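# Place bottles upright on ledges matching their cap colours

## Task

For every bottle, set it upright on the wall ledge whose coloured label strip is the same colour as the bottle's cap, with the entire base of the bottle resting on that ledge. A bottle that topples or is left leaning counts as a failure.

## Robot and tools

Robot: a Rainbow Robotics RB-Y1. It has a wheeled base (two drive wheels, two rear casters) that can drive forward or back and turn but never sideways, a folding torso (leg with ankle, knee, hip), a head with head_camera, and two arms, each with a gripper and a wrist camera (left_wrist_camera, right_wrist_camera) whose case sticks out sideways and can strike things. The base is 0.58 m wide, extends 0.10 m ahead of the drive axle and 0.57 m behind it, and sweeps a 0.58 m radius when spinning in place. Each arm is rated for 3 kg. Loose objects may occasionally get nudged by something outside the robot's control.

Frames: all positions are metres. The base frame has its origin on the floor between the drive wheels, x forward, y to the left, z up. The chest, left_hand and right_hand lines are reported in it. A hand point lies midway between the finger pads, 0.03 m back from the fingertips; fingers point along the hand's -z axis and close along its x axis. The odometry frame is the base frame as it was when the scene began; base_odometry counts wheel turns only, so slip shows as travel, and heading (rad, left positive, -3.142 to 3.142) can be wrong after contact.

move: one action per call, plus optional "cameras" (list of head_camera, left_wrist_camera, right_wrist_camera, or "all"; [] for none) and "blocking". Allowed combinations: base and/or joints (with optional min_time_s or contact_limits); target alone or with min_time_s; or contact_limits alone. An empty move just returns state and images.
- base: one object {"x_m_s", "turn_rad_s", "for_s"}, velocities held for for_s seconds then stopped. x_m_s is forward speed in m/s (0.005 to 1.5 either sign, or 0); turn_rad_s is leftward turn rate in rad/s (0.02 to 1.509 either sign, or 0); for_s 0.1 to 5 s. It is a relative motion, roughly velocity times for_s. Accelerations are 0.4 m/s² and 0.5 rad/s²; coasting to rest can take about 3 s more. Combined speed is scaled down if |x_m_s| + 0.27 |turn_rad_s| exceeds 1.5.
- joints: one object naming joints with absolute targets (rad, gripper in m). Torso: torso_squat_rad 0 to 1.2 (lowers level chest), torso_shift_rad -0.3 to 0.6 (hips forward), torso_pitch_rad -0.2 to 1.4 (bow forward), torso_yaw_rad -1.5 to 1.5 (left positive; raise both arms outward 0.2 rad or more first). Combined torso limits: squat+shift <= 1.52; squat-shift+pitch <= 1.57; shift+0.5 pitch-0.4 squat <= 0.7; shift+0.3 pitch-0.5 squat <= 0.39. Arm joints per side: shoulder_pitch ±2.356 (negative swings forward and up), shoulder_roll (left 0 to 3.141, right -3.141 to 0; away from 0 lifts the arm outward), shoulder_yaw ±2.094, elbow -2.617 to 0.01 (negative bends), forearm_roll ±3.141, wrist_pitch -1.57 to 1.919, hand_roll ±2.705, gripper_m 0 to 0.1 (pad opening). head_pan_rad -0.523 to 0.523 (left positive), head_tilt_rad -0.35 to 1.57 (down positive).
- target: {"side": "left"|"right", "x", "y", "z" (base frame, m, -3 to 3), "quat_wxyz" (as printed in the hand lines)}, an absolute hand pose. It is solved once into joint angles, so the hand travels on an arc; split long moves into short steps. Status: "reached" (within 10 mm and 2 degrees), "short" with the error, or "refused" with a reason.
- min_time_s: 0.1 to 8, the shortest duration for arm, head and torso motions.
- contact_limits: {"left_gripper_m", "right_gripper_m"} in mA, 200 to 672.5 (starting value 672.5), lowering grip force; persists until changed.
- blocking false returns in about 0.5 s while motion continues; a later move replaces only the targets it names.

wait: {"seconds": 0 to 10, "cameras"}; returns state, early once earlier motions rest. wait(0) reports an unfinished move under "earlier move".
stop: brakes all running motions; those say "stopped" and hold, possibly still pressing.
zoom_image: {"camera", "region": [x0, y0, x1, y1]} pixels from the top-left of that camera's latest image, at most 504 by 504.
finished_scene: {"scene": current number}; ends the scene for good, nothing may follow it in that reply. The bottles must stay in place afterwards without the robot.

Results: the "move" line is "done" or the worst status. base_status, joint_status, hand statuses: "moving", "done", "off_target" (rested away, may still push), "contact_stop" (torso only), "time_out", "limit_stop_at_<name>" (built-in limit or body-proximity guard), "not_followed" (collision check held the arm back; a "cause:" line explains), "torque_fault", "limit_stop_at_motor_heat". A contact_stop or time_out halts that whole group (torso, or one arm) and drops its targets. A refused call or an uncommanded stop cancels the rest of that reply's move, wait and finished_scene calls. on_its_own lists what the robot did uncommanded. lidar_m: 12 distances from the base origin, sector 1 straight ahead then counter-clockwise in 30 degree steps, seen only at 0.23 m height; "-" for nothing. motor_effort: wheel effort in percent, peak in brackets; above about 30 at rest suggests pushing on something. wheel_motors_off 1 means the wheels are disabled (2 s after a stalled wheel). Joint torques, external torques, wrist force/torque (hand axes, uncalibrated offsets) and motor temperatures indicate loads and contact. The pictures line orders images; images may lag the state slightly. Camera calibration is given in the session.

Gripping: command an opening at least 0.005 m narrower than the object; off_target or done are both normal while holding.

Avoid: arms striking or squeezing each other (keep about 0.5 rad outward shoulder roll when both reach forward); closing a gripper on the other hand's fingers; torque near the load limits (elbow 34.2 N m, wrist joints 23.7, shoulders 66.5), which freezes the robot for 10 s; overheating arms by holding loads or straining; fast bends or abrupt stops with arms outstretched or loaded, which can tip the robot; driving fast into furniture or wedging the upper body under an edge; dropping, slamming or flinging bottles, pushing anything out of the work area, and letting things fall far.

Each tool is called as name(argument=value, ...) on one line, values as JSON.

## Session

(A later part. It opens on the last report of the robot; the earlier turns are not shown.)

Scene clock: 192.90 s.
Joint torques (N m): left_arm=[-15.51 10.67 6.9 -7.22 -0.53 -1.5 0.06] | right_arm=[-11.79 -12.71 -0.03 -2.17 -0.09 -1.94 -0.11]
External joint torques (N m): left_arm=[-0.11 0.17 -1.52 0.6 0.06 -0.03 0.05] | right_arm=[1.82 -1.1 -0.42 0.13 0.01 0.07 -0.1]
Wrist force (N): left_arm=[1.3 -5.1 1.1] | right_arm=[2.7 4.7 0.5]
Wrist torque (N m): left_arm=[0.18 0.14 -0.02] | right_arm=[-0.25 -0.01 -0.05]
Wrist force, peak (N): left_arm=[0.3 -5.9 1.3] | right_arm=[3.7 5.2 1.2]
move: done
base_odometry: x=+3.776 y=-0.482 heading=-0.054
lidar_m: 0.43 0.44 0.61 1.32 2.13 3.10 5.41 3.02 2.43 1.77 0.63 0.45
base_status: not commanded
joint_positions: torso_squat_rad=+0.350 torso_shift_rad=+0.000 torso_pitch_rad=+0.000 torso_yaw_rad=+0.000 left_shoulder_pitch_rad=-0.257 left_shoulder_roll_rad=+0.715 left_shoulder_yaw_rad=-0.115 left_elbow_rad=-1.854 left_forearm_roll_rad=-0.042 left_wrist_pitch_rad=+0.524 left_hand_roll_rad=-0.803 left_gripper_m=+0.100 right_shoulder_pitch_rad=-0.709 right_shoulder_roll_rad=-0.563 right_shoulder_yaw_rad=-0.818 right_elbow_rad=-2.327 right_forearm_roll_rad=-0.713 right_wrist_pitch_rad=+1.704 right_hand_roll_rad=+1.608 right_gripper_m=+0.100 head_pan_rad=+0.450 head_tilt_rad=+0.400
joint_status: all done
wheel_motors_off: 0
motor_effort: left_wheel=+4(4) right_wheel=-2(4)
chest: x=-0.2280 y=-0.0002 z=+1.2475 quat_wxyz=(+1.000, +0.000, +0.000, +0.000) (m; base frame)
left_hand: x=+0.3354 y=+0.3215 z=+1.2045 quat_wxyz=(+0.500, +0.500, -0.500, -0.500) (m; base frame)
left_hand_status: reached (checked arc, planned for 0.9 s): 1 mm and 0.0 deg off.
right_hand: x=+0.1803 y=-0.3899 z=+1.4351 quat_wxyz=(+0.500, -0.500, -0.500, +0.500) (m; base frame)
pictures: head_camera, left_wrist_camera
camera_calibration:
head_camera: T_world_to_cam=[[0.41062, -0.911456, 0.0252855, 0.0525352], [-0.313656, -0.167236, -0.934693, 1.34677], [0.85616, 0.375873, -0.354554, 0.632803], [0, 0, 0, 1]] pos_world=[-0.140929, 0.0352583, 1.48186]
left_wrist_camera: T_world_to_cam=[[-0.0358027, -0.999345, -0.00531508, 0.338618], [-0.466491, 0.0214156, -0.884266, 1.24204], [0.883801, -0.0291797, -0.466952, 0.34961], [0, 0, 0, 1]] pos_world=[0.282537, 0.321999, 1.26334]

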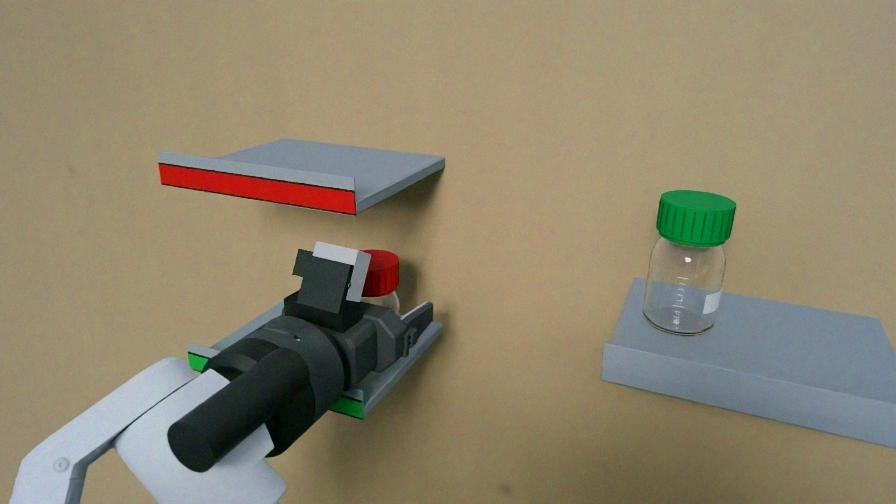

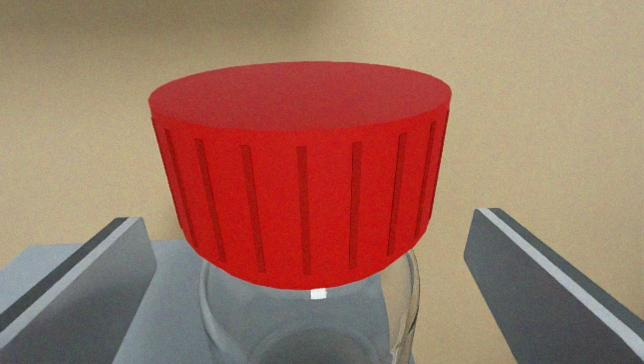

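move(joints={"left_gripper_m": 0.045}, cameras=["left_wrist_camera"])

move(target={"side": "left", "x": 0.336, "y": 0.3215, "z": 1.226, "quat_wxyz": [0.5, 0.5, -0.5, -0.5]}, min_time_s=0.6, cameras=["head_camera"])

move(target={"side": "left", "x": 0.26, "y": 0.3215, "z": 1.228, "quat_wxyz": [0.5, 0.5, -0.5, -0.5]}, min_time_s=0.8, cameras=["head_camera"])

move(target={"side": "left", "x": 0.18, "y": 0.33, "z": 1.25, "quat_wxyz": [0.5, 0.5, -0.5, -0.5]}, min_time_s=0.8, cameras=["head_camera"])

Scene clock: 195.10 s.
Joint torques (N m): left_arm=[-15.26 10.94 6.5 -7.23 -0.69 -1.46 -0.01] | right_arm=[-12.26 -12.91 -0.12 -2.21 -0.13 -2.01 0.21]
External joint torques (N m): left_arm=[0.14 0.44 -1.92 0.59 -0.1 0.01 -0.02] | right_arm=[1.35 -1.29 -0.51 0.08 -0.03 0 0.22]
Wrist force (N): left_arm=[1.0 -4.6 1.3] | right_arm=[3.2 5.5 0.6]
Wrist torque (N m): left_arm=[0.19 0.11 0.00] | right_arm=[-0.32 0.08 -0.05]
Wrist force, peak (N): left_arm=[1.4 -5.5 1.0] | right_arm=[3.1 5.6 0.9]
move: off_target
base_odometry: x=+3.776 y=-0.482 heading=-0.054
lidar_m: 0.42 0.44 0.61 1.33 2.12 3.10 5.41 3.03 2.43 1.77 0.62 0.45
base_status: not commanded
joint_positions: torso_squat_rad=+0.350 torso_shift_rad=+0.000 torso_pitch_rad=+0.000 torso_yaw_rad=+0.000 left_shoulder_pitch_rad=-0.257 left_shoulder_roll_rad=+0.715 left_shoulder_yaw_rad=-0.115 left_elbow_rad=-1.854 left_forearm_roll_rad=-0.042 left_wrist_pitch_rad=+0.524 left_hand_roll_rad=-0.803 left_gripper_m=+0.055 right_shoulder_pitch_rad=-0.709 right_shoulder_roll_rad=-0.563 right_shoulder_yaw_rad=-0.818 right_elbow_rad=-2.327 right_forearm_roll_rad=-0.713 right_wrist_pitch_rad=+1.704 right_hand_roll_rad=+1.608 right_gripper_m=+0.100 head_pan_rad=+0.450 head_tilt_rad=+0.400
joint_status: left_gripper_m off_target (ended at +0.055, target +0.045)
wheel_motors_off: 0
motor_effort: left_wheel=+3(4) right_wheel=-2(3)
chest: x=-0.2280 y=-0.0002 z=+1.2475 quat_wxyz=(+1.000, +0.000, +0.000, +0.000) (m; base frame)
left_hand: x=+0.3354 y=+0.3215 z=+1.2045 quat_wxyz=(+0.500, +0.500, -0.500, -0.500) (m; base frame)
right_hand: x=+0.1803 y=-0.3899 z=+1.4351 quat_wxyz=(+0.500, -0.500, -0.500, +0.500) (m; base frame)
pictures: left_wrist_camera
camera_calibration:
left_wrist_camera: T_world_to_cam=[[-0.0358027, -0.999345, -0.00531508, 0.338618], [-0.466491, 0.0214156, -0.884266, 1.24204], [0.883801, -0.0291797, -0.466952, 0.34961], [0, 0, 0, 1]] pos_world=[0.282537, 0.321999, 1.26334]

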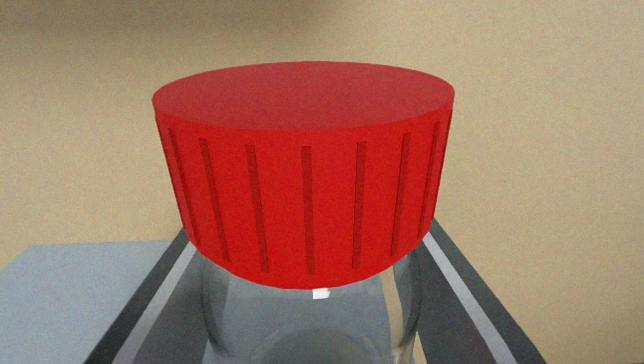

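Scene clock: 196.03 s.
Joint torques (N m): left_arm=[-17.92 12.93 10.73 -8.67 -0.84 -1.63 0.29] | right_arm=[-12.33 -13.33 0.37 -2.19 -0.05 -1.95 0.12]
External joint torques (N m): left_arm=[-2.32 2.1 1.98 -1.32 -0.18 -0.17 0.28] | right_arm=[1.27 -1.72 -0.02 0.11 0.05 0.05 0.13]
Wrist force (N): left_arm=[0.8 -6.7 1.3] | right_arm=[3.1 4.2 1.2]
Wrist torque (N m): left_arm=[0.18 0.10 -0.12] | right_arm=[-0.23 0.06 -0.02]
Wrist force, peak (N): left_arm=[1.0 -7.1 1.0] | right_arm=[3.2 5.1 0.7]
move: done
base_odometry: x=+3.776 y=-0.482 heading=-0.054
lidar_m: 0.43 0.44 0.61 1.33 2.13 3.09 5.41 3.03 2.43 1.76 0.62 0.45
base_status: not commanded
joint_positions: torso_squat_rad=+0.350 torso_shift_rad=+0.000 torso_pitch_rad=+0.000 torso_yaw_rad=+0.000 left_shoulder_pitch_rad=-0.287 left_shoulder_roll_rad=+0.756 left_shoulder_yaw_rad=-0.114 left_elbow_rad=-1.886 left_forearm_roll_rad=+0.002 left_wrist_pitch_rad=+0.577 left_hand_roll_rad=-0.802 left_gripper_m=+0.055 right_shoulder_pitch_rad=-0.709 right_shoulder_roll_rad=-0.563 right_shoulder_yaw_rad=-0.818 right_elbow_rad=-2.327 right_forearm_roll_rad=-0.713 right_wrist_pitch_rad=+1.704 right_hand_roll_rad=+1.608 right_gripper_m=+0.100 head_pan_rad=+0.450 head_tilt_rad=+0.400
joint_status: all done
wheel_motors_off: 0
motor_effort: left_wheel=+4(4) right_wheel=-2(3)
chest: x=-0.2280 y=-0.0002 z=+1.2475 quat_wxyz=(+1.000, +0.000, +0.000, +0.000) (m; base frame)
left_hand: x=+0.3356 y=+0.3209 z=+1.2252 quat_wxyz=(+0.499, +0.501, -0.500, -0.500) (m; base frame)
left_hand_status: reached (checked arc, planned for 0.6 s): 1 mm and 0.1 deg off.
right_hand: x=+0.1803 y=-0.3899 z=+1.4351 quat_wxyz=(+0.500, -0.500, -0.500, +0.500) (m; base frame)
pictures: head_camera
camera_calibration:
head_camera: T_world_to_cam=[[0.41062, -0.911456, 0.0252855, 0.0525352], [-0.313656, -0.167236, -0.934693, 1.34677], [0.85616, 0.375873, -0.354554, 0.632803], [0, 0, 0, 1]] pos_world=[-0.140929, 0.0352583, 1.48186]

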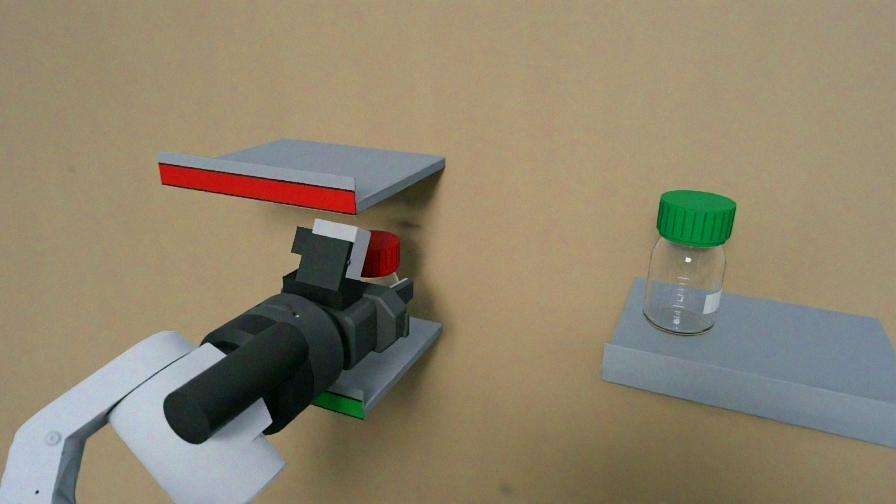

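Scene clock: 197.20 s.
Joint torques (N m): left_arm=[-12.58 11.9 10.14 -8.05 -1.19 -1.71 0.45] | right_arm=[-12.13 -12.65 -0.21 -2.35 -0.29 -1.97 0.11]
External joint torques (N m): left_arm=[-1.46 1.69 1.73 -1.15 -0.39 -0.31 0.43] | right_arm=[1.48 -1.04 -0.59 -0.06 -0.19 0.04 0.11]
Wrist force (N): left_arm=[0.9 -6.7 1.3] | right_arm=[2.8 4.4 0.6]
Wrist torque (N m): left_arm=[0.17 0.12 -0.16] | right_arm=[-0.19 0.05 -0.02]
Wrist force, peak (N): left_arm=[2.8 -7.3 0.9] | right_arm=[3.5 5.1 0.5]
move: done
base_odometry: x=+3.776 y=-0.482 heading=-0.054
lidar_m: 0.43 0.45 0.61 1.33 2.13 3.09 5.41 3.03 2.43 1.76 0.62 0.45
base_status: not commanded
joint_positions: torso_squat_rad=+0.350 torso_shift_rad=+0.000 torso_pitch_rad=+0.000 torso_yaw_rad=+0.000 left_shoulder_pitch_rad=-0.022 left_shoulder_roll_rad=+0.804 left_shoulder_yaw_rad=-0.016 left_elbow_rad=-2.212 left_forearm_roll_rad=-0.009 left_wrist_pitch_rad=+0.662 left_hand_roll_rad=-0.759 left_gripper_m=+0.055 right_shoulder_pitch_rad=-0.709 right_shoulder_roll_rad=-0.563 right_shoulder_yaw_rad=-0.818 right_elbow_rad=-2.327 right_forearm_roll_rad=-0.713 right_wrist_pitch_rad=+1.704 right_hand_roll_rad=+1.608 right_gripper_m=+0.100 head_pan_rad=+0.450 head_tilt_rad=+0.400
joint_status: all done
wheel_motors_off: 0
motor_effort: left_wheel=+4(4) right_wheel=-3(3)
chest: x=-0.2280 y=-0.0002 z=+1.2475 quat_wxyz=(+1.000, +0.000, +0.000, +0.000) (m; base frame)
left_hand: x=+0.2601 y=+0.3214 z=+1.2278 quat_wxyz=(+0.500, +0.500, -0.500, -0.500) (m; base frame)
left_hand_status: reached (checked arc, planned for 0.8 s): 0 mm and 0.0 deg off.
right_hand: x=+0.1803 y=-0.3899 z=+1.4351 quat_wxyz=(+0.500, -0.500, -0.500, +0.500) (m; base frame)
pictures: head_camera
camera_calibration:
head_camera: T_world_to_cam=[[0.41062, -0.911456, 0.0252855, 0.0525352], [-0.313656, -0.167236, -0.934693, 1.34677], [0.85616, 0.375873, -0.354554, 0.632803], [0, 0, 0, 1]] pos_world=[-0.140929, 0.0352583, 1.48186]

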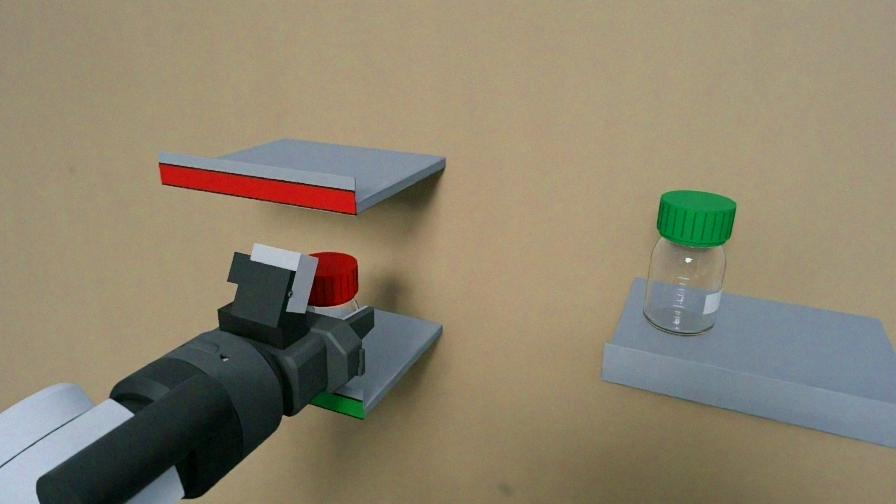

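Scene clock: 198.33 s.
Joint torques (N m): left_arm=[-7.65 11.49 8.99 -6.65 -0.97 -1.47 0.41] | right_arm=[-11.87 -13 0.26 -2.3 -0.16 -2.15 -0.2]
External joint torques (N m): left_arm=[-1.41 1.72 1.17 -0.8 -0.07 -0.16 0.4] | right_arm=[1.74 -1.39 -0.13 -0.01 -0.06 -0.14 -0.2]
Wrist force (N): left_arm=[1.0 -6.6 0.9] | right_arm=[3.0 4.9 0.7]
Wrist torque (N m): left_arm=[0.16 0.12 -0.15] | right_arm=[-0.24 0.04 -0.01]
Wrist force, peak (N): left_arm=[0.0 -7.8 1.7] | right_arm=[3.1 5.4 -0.2]
move: done
base_odometry: x=+3.776 y=-0.482 heading=-0.054
lidar_m: 0.43 0.44 0.62 1.32 2.13 3.10 5.41 3.03 2.43 1.76 0.63 0.45
base_status: not commanded
joint_positions: torso_squat_rad=+0.350 torso_shift_rad=+0.000 torso_pitch_rad=+0.000 torso_yaw_rad=+0.000 left_shoulder_pitch_rad=+0.292 left_shoulder_roll_rad=+0.883 left_shoulder_yaw_rad=+0.186 left_elbow_rad=-2.518 left_forearm_roll_rad=+0.051 left_wrist_pitch_rad=+0.699 left_hand_roll_rad=-0.699 left_gripper_m=+0.055 right_shoulder_pitch_rad=-0.709 right_shoulder_roll_rad=-0.563 right_shoulder_yaw_rad=-0.818 right_elbow_rad=-2.327 right_forearm_roll_rad=-0.713 right_wrist_pitch_rad=+1.704 right_hand_roll_rad=+1.608 right_gripper_m=+0.100 head_pan_rad=+0.450 head_tilt_rad=+0.400
joint_status: all done
wheel_motors_off: 0
motor_effort: left_wheel=+3(4) right_wheel=-2(3)
chest: x=-0.2280 y=-0.0002 z=+1.2475 quat_wxyz=(+1.000, +0.000, +0.000, +0.000) (m; base frame)
left_hand: x=+0.1804 y=+0.3298 z=+1.2499 quat_wxyz=(+0.500, +0.500, -0.500, -0.500) (m; base frame)
left_hand_status: reached (checked arc, planned for 0.8 s): 0 mm and 0.1 deg off.
right_hand: x=+0.1803 y=-0.3899 z=+1.4351 quat_wxyz=(+0.500, -0.500, -0.500, +0.500) (m; base frame)
pictures: head_camera
camera_calibration:
head_camera: T_world_to_cam=[[0.41062, -0.911456, 0.0252855, 0.0525352], [-0.313656, -0.167236, -0.934693, 1.34677], [0.85616, 0.375873, -0.354554, 0.632803], [0, 0, 0, 1]] pos_world=[-0.140929, 0.0352583, 1.48186]

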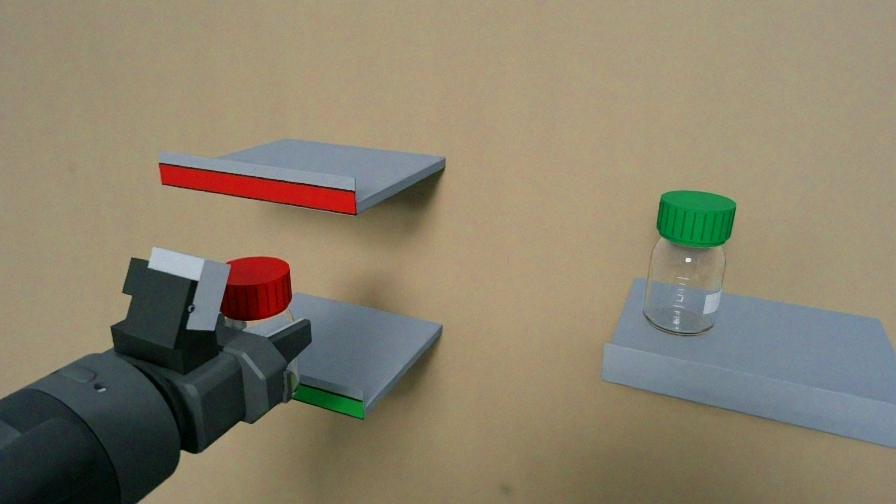

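move(target={"side": "left", "x": 0.18, "y": 0.36, "z": 1.34, "quat_wxyz": [0.5, 0.5, -0.5, -0.5]}, min_time_s=0.8)

move(target={"side": "left", "x": 0.18, "y": 0.385, "z": 1.43, "quat_wxyz": [0.5, 0.5, -0.5, -0.5]}, min_time_s=0.8)

move(target={"side": "left", "x": 0.26, "y": 0.387, "z": 1.43, "quat_wxyz": [0.5, 0.5, -0.5, -0.5]}, min_time_s=0.8, cameras=["head_camera"])

move(target={"side": "left", "x": 0.335, "y": 0.387, "z": 1.425, "quat_wxyz": [0.5, 0.5, -0.5, -0.5]}, min_time_s=0.8, cameras=["head_camera"])

Scene clock: 200.10 s.
Joint torques (N m): left_arm=[-7.35 12.8 9.56 -1.16 -1.47 -1.51 0.26] | right_arm=[-12.23 -12.67 0 -2.32 -0.19 -2.03 0.03]
External joint torques (N m): left_arm=[-0.73 0.76 0.45 0.33 -0.4 -0.32 0.25] | right_arm=[1.38 -1.05 -0.39 -0.02 -0.09 -0.03 0.04]
Wrist force (N): left_arm=[0.8 -6.5 1.4] | right_arm=[3.0 4.3 1.2]
Wrist torque (N m): left_arm=[0.15 0.10 -0.16] | right_arm=[-0.21 0.05 -0.04]
Wrist force, peak (N): left_arm=[0.7 -8.2 1.2] | right_arm=[3.0 5.9 0.9]
move: done
base_odometry: x=+3.776 y=-0.482 heading=-0.054
lidar_m: 0.43 0.45 0.62 1.33 2.14 3.10 5.41 3.03 2.43 1.76 0.62 0.45
base_status: not commanded
joint_positions: torso_squat_rad=+0.350 torso_shift_rad=+0.000 torso_pitch_rad=+0.000 torso_yaw_rad=+0.000 left_shoulder_pitch_rad=+0.293 left_shoulder_roll_rad=+1.177 left_shoulder_yaw_rad=+0.521 left_elbow_rad=-2.506 left_forearm_roll_rad=+0.424 left_wrist_pitch_rad=+0.777 left_hand_roll_rad=-0.622 left_gripper_m=+0.055 right_shoulder_pitch_rad=-0.709 right_shoulder_roll_rad=-0.563 right_shoulder_yaw_rad=-0.818 right_elbow_rad=-2.327 right_forearm_roll_rad=-0.713 right_wrist_pitch_rad=+1.704 right_hand_roll_rad=+1.608 right_gripper_m=+0.100 head_pan_rad=+0.450 head_tilt_rad=+0.400
joint_status: all done
wheel_motors_off: 0
motor_effort: left_wheel=+4(5) right_wheel=-2(3)
chest: x=-0.2280 y=-0.0002 z=+1.2475 quat_wxyz=(+1.000, +0.000, +0.000, +0.000) (m; base frame)
left_hand: x=+0.1799 y=+0.3597 z=+1.3403 quat_wxyz=(+0.500, +0.501, -0.500, -0.499) (m; base frame)
left_hand_status: reached (checked arc, planned for 0.8 s): 0 mm and 0.2 deg off.
right_hand: x=+0.1803 y=-0.3899 z=+1.4351 quat_wxyz=(+0.500, -0.500, -0.500, +0.500) (m; base frame)
pictures: none

Scene clock: 201.23 s.
Joint torques (N m): left_arm=[-6.93 14.53 10.03 2.11 -1.34 -1.65 0.11] | right_arm=[-12.1 -13.1 0.07 -2.48 -0.15 -1.97 0.05]
External joint torques (N m): left_arm=[-0.09 1.34 0.56 0.5 -0.33 -0.32 0.1] | right_arm=[1.51 -1.49 -0.32 -0.18 -0.05 0.04 0.05]
Wrist force (N): left_arm=[0.7 -6.5 1.0] | right_arm=[2.7 5.1 0.8]
Wrist torque (N m): left_arm=[0.15 0.10 -0.01] | right_arm=[-0.31 0.01 -0.03]
Wrist force, peak (N): left_arm=[1.0 -7.3 0.8] | right_arm=[3.5 5.1 0.9]
move: done
base_odometry: x=+3.776 y=-0.482 heading=-0.054
lidar_m: 0.43 0.45 0.61 1.33 2.13 3.10 5.41 3.02 2.43 1.77 0.63 0.45
base_status: not commanded
joint_positions: torso_squat_rad=+0.350 torso_shift_rad=+0.000 torso_pitch_rad=+0.000 torso_yaw_rad=+0.000 left_shoulder_pitch_rad=+0.315 left_shoulder_roll_rad=+1.395 left_shoulder_yaw_rad=+0.841 left_elbow_rad=-2.353 left_forearm_roll_rad=+0.831 left_wrist_pitch_rad=+0.794 left_hand_roll_rad=-0.711 left_gripper_m=+0.055 right_shoulder_pitch_rad=-0.709 right_shoulder_roll_rad=-0.563 right_shoulder_yaw_rad=-0.818 right_elbow_rad=-2.327 right_forearm_roll_rad=-0.713 right_wrist_pitch_rad=+1.704 right_hand_roll_rad=+1.608 right_gripper_m=+0.100 head_pan_rad=+0.450 head_tilt_rad=+0.400
joint_status: all done
wheel_motors_off: 0
motor_effort: left_wheel=+4(4) right_wheel=-2(3)
chest: x=-0.2280 y=-0.0002 z=+1.2475 quat_wxyz=(+1.000, +0.000, +0.000, +0.000) (m; base frame)
left_hand: x=+0.1798 y=+0.3847 z=+1.4304 quat_wxyz=(+0.500, +0.501, -0.501, -0.498) (m; base frame)
left_hand_status: reached (checked arc, planned for 0.8 s): 1 mm and 0.3 deg off.
right_hand: x=+0.1803 y=-0.3899 z=+1.4350 quat_wxyz=(+0.500, -0.500, -0.500, +0.500) (m; base frame)
pictures: none

Scene clock: 202.87 s.
Joint torques (N m): left_arm=[-11.45 14.74 10.7 3.08 -0.89 -0.5 -0.11] | right_arm=[-12.54 -12.67 -0.11 -2.13 -0.09 -1.94 0.05]
External joint torques (N m): left_arm=[-0.73 0.6 -0.87 0.28 0.03 0.04 -0.12] | right_arm=[1.07 -1.06 -0.49 0.17 0.01 0.06 0.05]
Wrist force (N): left_arm=[1.1 -6.5 0.9] | right_arm=[2.6 4.4 0.4]
Wrist torque (N m): left_arm=[0.17 0.13 -0.15] | right_arm=[-0.25 0.01 -0.03]
Wrist force, peak (N): left_arm=[7.2 20.9 11.7] | right_arm=[3.4 5.0 0.5]
move: done
base_odometry: x=+3.776 y=-0.482 heading=-0.054
lidar_m: 0.43 0.44 0.61 1.33 2.14 3.10 5.41 3.03 2.43 1.76 0.62 0.45
base_status: not commanded
joint_positions: torso_squat_rad=+0.350 torso_shift_rad=+0.000 torso_pitch_rad=+0.000 torso_yaw_rad=+0.000 left_shoulder_pitch_rad=+0.115 left_shoulder_roll_rad=+1.755 left_shoulder_yaw_rad=+0.376 left_elbow_rad=-2.077 left_forearm_roll_rad=+0.525 left_wrist_pitch_rad=+0.546 left_hand_roll_rad=-0.268 left_gripper_m=+0.055 right_shoulder_pitch_rad=-0.709 right_shoulder_roll_rad=-0.563 right_shoulder_yaw_rad=-0.818 right_elbow_rad=-2.327 right_forearm_roll_rad=-0.713 right_wrist_pitch_rad=+1.704 right_hand_roll_rad=+1.608 right_gripper_m=+0.100 head_pan_rad=+0.450 head_tilt_rad=+0.400
joint_status: all done
wheel_motors_off: 0
motor_effort: left_wheel=+3(8) right_wheel=-2(3)
chest: x=-0.2280 y=-0.0002 z=+1.2475 quat_wxyz=(+1.000, +0.000, +0.000, +0.000) (m; base frame)
left_hand: x=+0.2599 y=+0.3869 z=+1.4303 quat_wxyz=(+0.500, +0.499, -0.500, -0.501) (m; base frame)
left_hand_status: reached (checked arc, planned for 0.8 s): 0 mm and 0.2 deg off.
right_hand: x=+0.1804 y=-0.3899 z=+1.4350 quat_wxyz=(+0.500, -0.500, -0.500, +0.500) (m; base frame)
pictures: head_camera
camera_calibration:
head_camera: T_world_to_cam=[[0.410642, -0.911447, 0.0252331, 0.0525742], [-0.313701, -0.16721, -0.934683, 1.34678], [0.856134, 0.375904, -0.354585, 0.632758], [0, 0, 0, 1]] pos_world=[-0.140829, 0.0352582, 1.48186]

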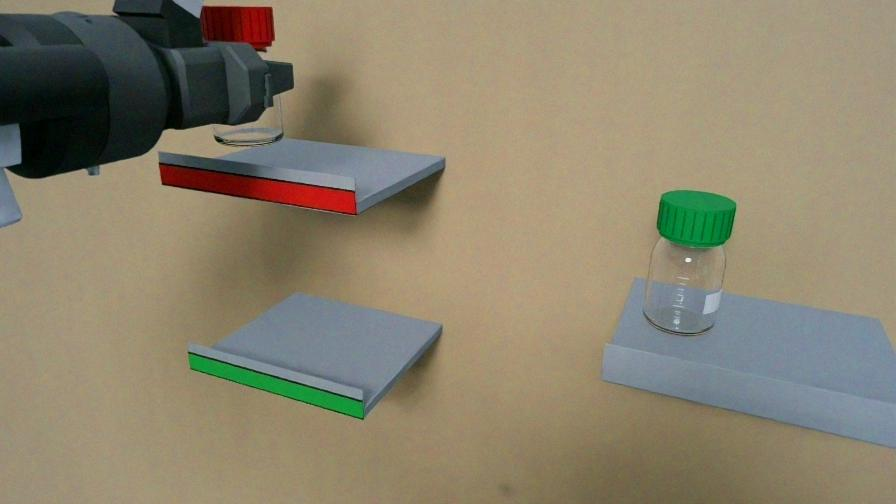

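Scene clock: 204.07 s.
Joint torques (N m): left_arm=[-16.85 6 11.14 7.18 -0.59 1.5 -0.12] | right_arm=[-12.55 -12.86 0.33 -2.13 -0.15 -1.83 -0.09]
External joint torques (N m): left_arm=[-1.82 -0.4 0.56 1.23 -0.01 0.3 -0.14] | right_arm=[1.05 -1.24 -0.06 0.17 -0.05 0.18 -0.09]
Wrist force (N): left_arm=[0.9 -6.3 0.9] | right_arm=[2.9 4.9 0.7]
Wrist torque (N m): left_arm=[0.14 0.10 -0.16] | right_arm=[-0.28 0.05 -0.04]
Wrist force, peak (N): left_arm=[1.4 -8.2 1.3] | right_arm=[3.8 4.7 1.1]
move: done
base_odometry: x=+3.776 y=-0.482 heading=-0.054
lidar_m: 0.43 0.45 0.61 1.33 2.13 3.10 5.41 3.02 2.43 1.76 0.62 0.45
base_status: not commanded
joint_positions: torso_squat_rad=+0.350 torso_shift_rad=+0.000 torso_pitch_rad=+0.000 torso_yaw_rad=+0.000 left_shoulder_pitch_rad=+0.706 left_shoulder_roll_rad=+2.224 left_shoulder_yaw_rad=+0.655 left_elbow_rad=-1.773 left_forearm_roll_rad=-0.043 left_wrist_pitch_rad=+0.396 left_hand_roll_rad=+0.629 left_gripper_m=+0.055 right_shoulder_pitch_rad=-0.709 right_shoulder_roll_rad=-0.563 right_shoulder_yaw_rad=-0.818 right_elbow_rad=-2.327 right_forearm_roll_rad=-0.713 right_wrist_pitch_rad=+1.704 right_hand_roll_rad=+1.608 right_gripper_m=+0.100 head_pan_rad=+0.450 head_tilt_rad=+0.400
joint_status: all done
wheel_motors_off: 0
motor_effort: left_wheel=+3(3) right_wheel=-3(3)
chest: x=-0.2280 y=-0.0002 z=+1.2475 quat_wxyz=(+1.000, +0.000, +0.000, +0.000) (m; base frame)
left_hand: x=+0.3346 y=+0.3870 z=+1.4255 quat_wxyz=(+0.503, +0.499, -0.496, -0.502) (m; base frame)
left_hand_status: reached (checked arc, planned for 0.9 s): 1 mm and 0.6 deg off.
right_hand: x=+0.1804 y=-0.3899 z=+1.4350 quat_wxyz=(+0.500, -0.500, -0.500, +0.500) (m; base frame)
pictures: head_camera
camera_calibration:
head_camera: T_world_to_cam=[[0.410645, -0.911446, 0.0252333, 0.0525744], [-0.31378, -0.167247, -0.93465, 1.34672], [0.856104, 0.375891, -0.354672, 0.632883], [0, 0, 0, 1]] pos_world=[-0.140828, 0.0352583, 1.48186]

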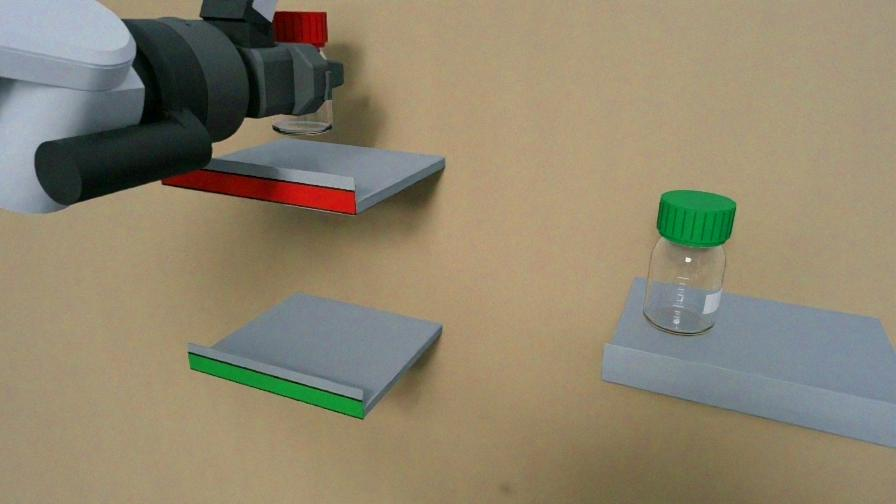

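move(target={"side": "left", "x": 0.335, "y": 0.387, "z": 1.409, "quat_wxyz": [0.5, 0.5, -0.5, -0.5]}, min_time_s=0.8)

move(target={"side": "left", "x": 0.335, "y": 0.387, "z": 1.403, "quat_wxyz": [0.5, 0.5, -0.5, -0.5]}, min_time_s=0.5, cameras=["head_camera"])

Scene clock: 206.07 s.
Joint torques (N m): left_arm=[-15.77 5.11 13.22 5.55 -0.88 1.72 0.54] | right_arm=[-12.66 -12.64 0.44 -2.1 -0.21 -1.72 0.06]
External joint torques (N m): left_arm=[-0.65 -0.37 2.55 -0.14 -0.26 0.43 0.53] | right_arm=[0.94 -1.03 0.06 0.19 -0.11 0.29 0.07]
Wrist force (N): left_arm=[0.8 -6.3 1.4] | right_arm=[2.8 4.9 1.2]
Wrist torque (N m): left_arm=[0.14 0.10 -0.17] | right_arm=[-0.29 0.02 -0.04]
Wrist force, peak (N): left_arm=[0.9 -6.7 1.5] | right_arm=[3.6 5.1 1.3]
move: done
base_odometry: x=+3.776 y=-0.482 heading=-0.054
lidar_m: 0.43 0.45 0.60 1.33 2.13 3.10 5.41 3.03 2.43 1.76 0.62 0.45
base_status: not commanded
joint_positions: torso_squat_rad=+0.350 torso_shift_rad=+0.000 torso_pitch_rad=+0.000 torso_yaw_rad=+0.000 left_shoulder_pitch_rad=+0.781 left_shoulder_roll_rad=+2.214 left_shoulder_yaw_rad=+0.697 left_elbow_rad=-1.795 left_forearm_roll_rad=-0.123 left_wrist_pitch_rad=+0.430 left_hand_roll_rad=+0.685 left_gripper_m=+0.055 right_shoulder_pitch_rad=-0.709 right_shoulder_roll_rad=-0.563 right_shoulder_yaw_rad=-0.818 right_elbow_rad=-2.327 right_forearm_roll_rad=-0.713 right_wrist_pitch_rad=+1.704 right_hand_roll_rad=+1.608 right_gripper_m=+0.100 head_pan_rad=+0.450 head_tilt_rad=+0.400
joint_status: all done
wheel_motors_off: 0
motor_effort: left_wheel=+3(3) right_wheel=-2(3)
chest: x=-0.2280 y=-0.0002 z=+1.2475 quat_wxyz=(+1.000, +0.000, +0.000, +0.000) (m; base frame)
left_hand: x=+0.3344 y=+0.3868 z=+1.4096 quat_wxyz=(+0.503, +0.499, -0.497, -0.502) (m; base frame)
left_hand_status: reached (checked arc, planned for 0.8 s): 1 mm and 0.5 deg off.
right_hand: x=+0.1804 y=-0.3899 z=+1.4350 quat_wxyz=(+0.500, -0.500, -0.500, +0.500) (m; base frame)
pictures: none

Scene clock: 206.90 s.
Joint torques (N m): left_arm=[-15.96 4.68 12.73 5.5 -0.88 1.83 0.47] | right_arm=[-12.67 -12.67 -0.22 -1.87 0.06 -1.93 -0.27]
External joint torques (N m): left_arm=[-0.77 -0.29 2.03 -0.07 -0.26 0.48 0.46] | right_arm=[0.94 -1.06 -0.61 0.42 0.16 0.07 -0.26]
Wrist force (N): left_arm=[1.0 -6.7 1.4] | right_arm=[2.7 4.6 0.5]
Wrist torque (N m): left_arm=[0.19 0.11 -0.15] | right_arm=[-0.25 0.01 -0.02]
Wrist force, peak (N): left_arm=[0.8 -6.9 1.1] | right_arm=[3.5 5.5 0.4]
move: done
base_odometry: x=+3.776 y=-0.482 heading=-0.054
lidar_m: 0.43 0.45 0.61 1.33 2.13 3.09 5.41 3.03 2.43 1.77 0.62 0.45
base_status: not commanded
joint_positions: torso_squat_rad=+0.350 torso_shift_rad=+0.000 torso_pitch_rad=+0.000 torso_yaw_rad=+0.000 left_shoulder_pitch_rad=+0.821 left_shoulder_roll_rad=+2.212 left_shoulder_yaw_rad=+0.721 left_elbow_rad=-1.801 left_forearm_roll_rad=-0.171 left_wrist_pitch_rad=+0.448 left_hand_roll_rad=+0.723 left_gripper_m=+0.055 right_shoulder_pitch_rad=-0.709 right_shoulder_roll_rad=-0.563 right_shoulder_yaw_rad=-0.818 right_elbow_rad=-2.327 right_forearm_roll_rad=-0.713 right_wrist_pitch_rad=+1.704 right_hand_roll_rad=+1.608 right_gripper_m=+0.100 head_pan_rad=+0.450 head_tilt_rad=+0.400
joint_status: all done
wheel_motors_off: 0
motor_effort: left_wheel=+3(3) right_wheel=-2(3)
chest: x=-0.2280 y=-0.0002 z=+1.2475 quat_wxyz=(+1.000, +0.000, +0.000, +0.000) (m; base frame)
left_hand: x=+0.3349 y=+0.3869 z=+1.4030 quat_wxyz=(+0.501, +0.500, -0.499, -0.501) (m; base frame)
left_hand_status: reached (checked arc, planned for 0.5 s): 0 mm and 0.2 deg off.
right_hand: x=+0.1804 y=-0.3899 z=+1.4350 quat_wxyz=(+0.500, -0.500, -0.500, +0.500) (m; base frame)
pictures: head_camera
camera_calibration:
head_camera: T_world_to_cam=[[0.410645, -0.911446, 0.0252333, 0.0525744], [-0.31378, -0.167247, -0.93465, 1.34672], [0.856104, 0.375891, -0.354672, 0.632883], [0, 0, 0, 1]] pos_world=[-0.140828, 0.0352583, 1.48186]

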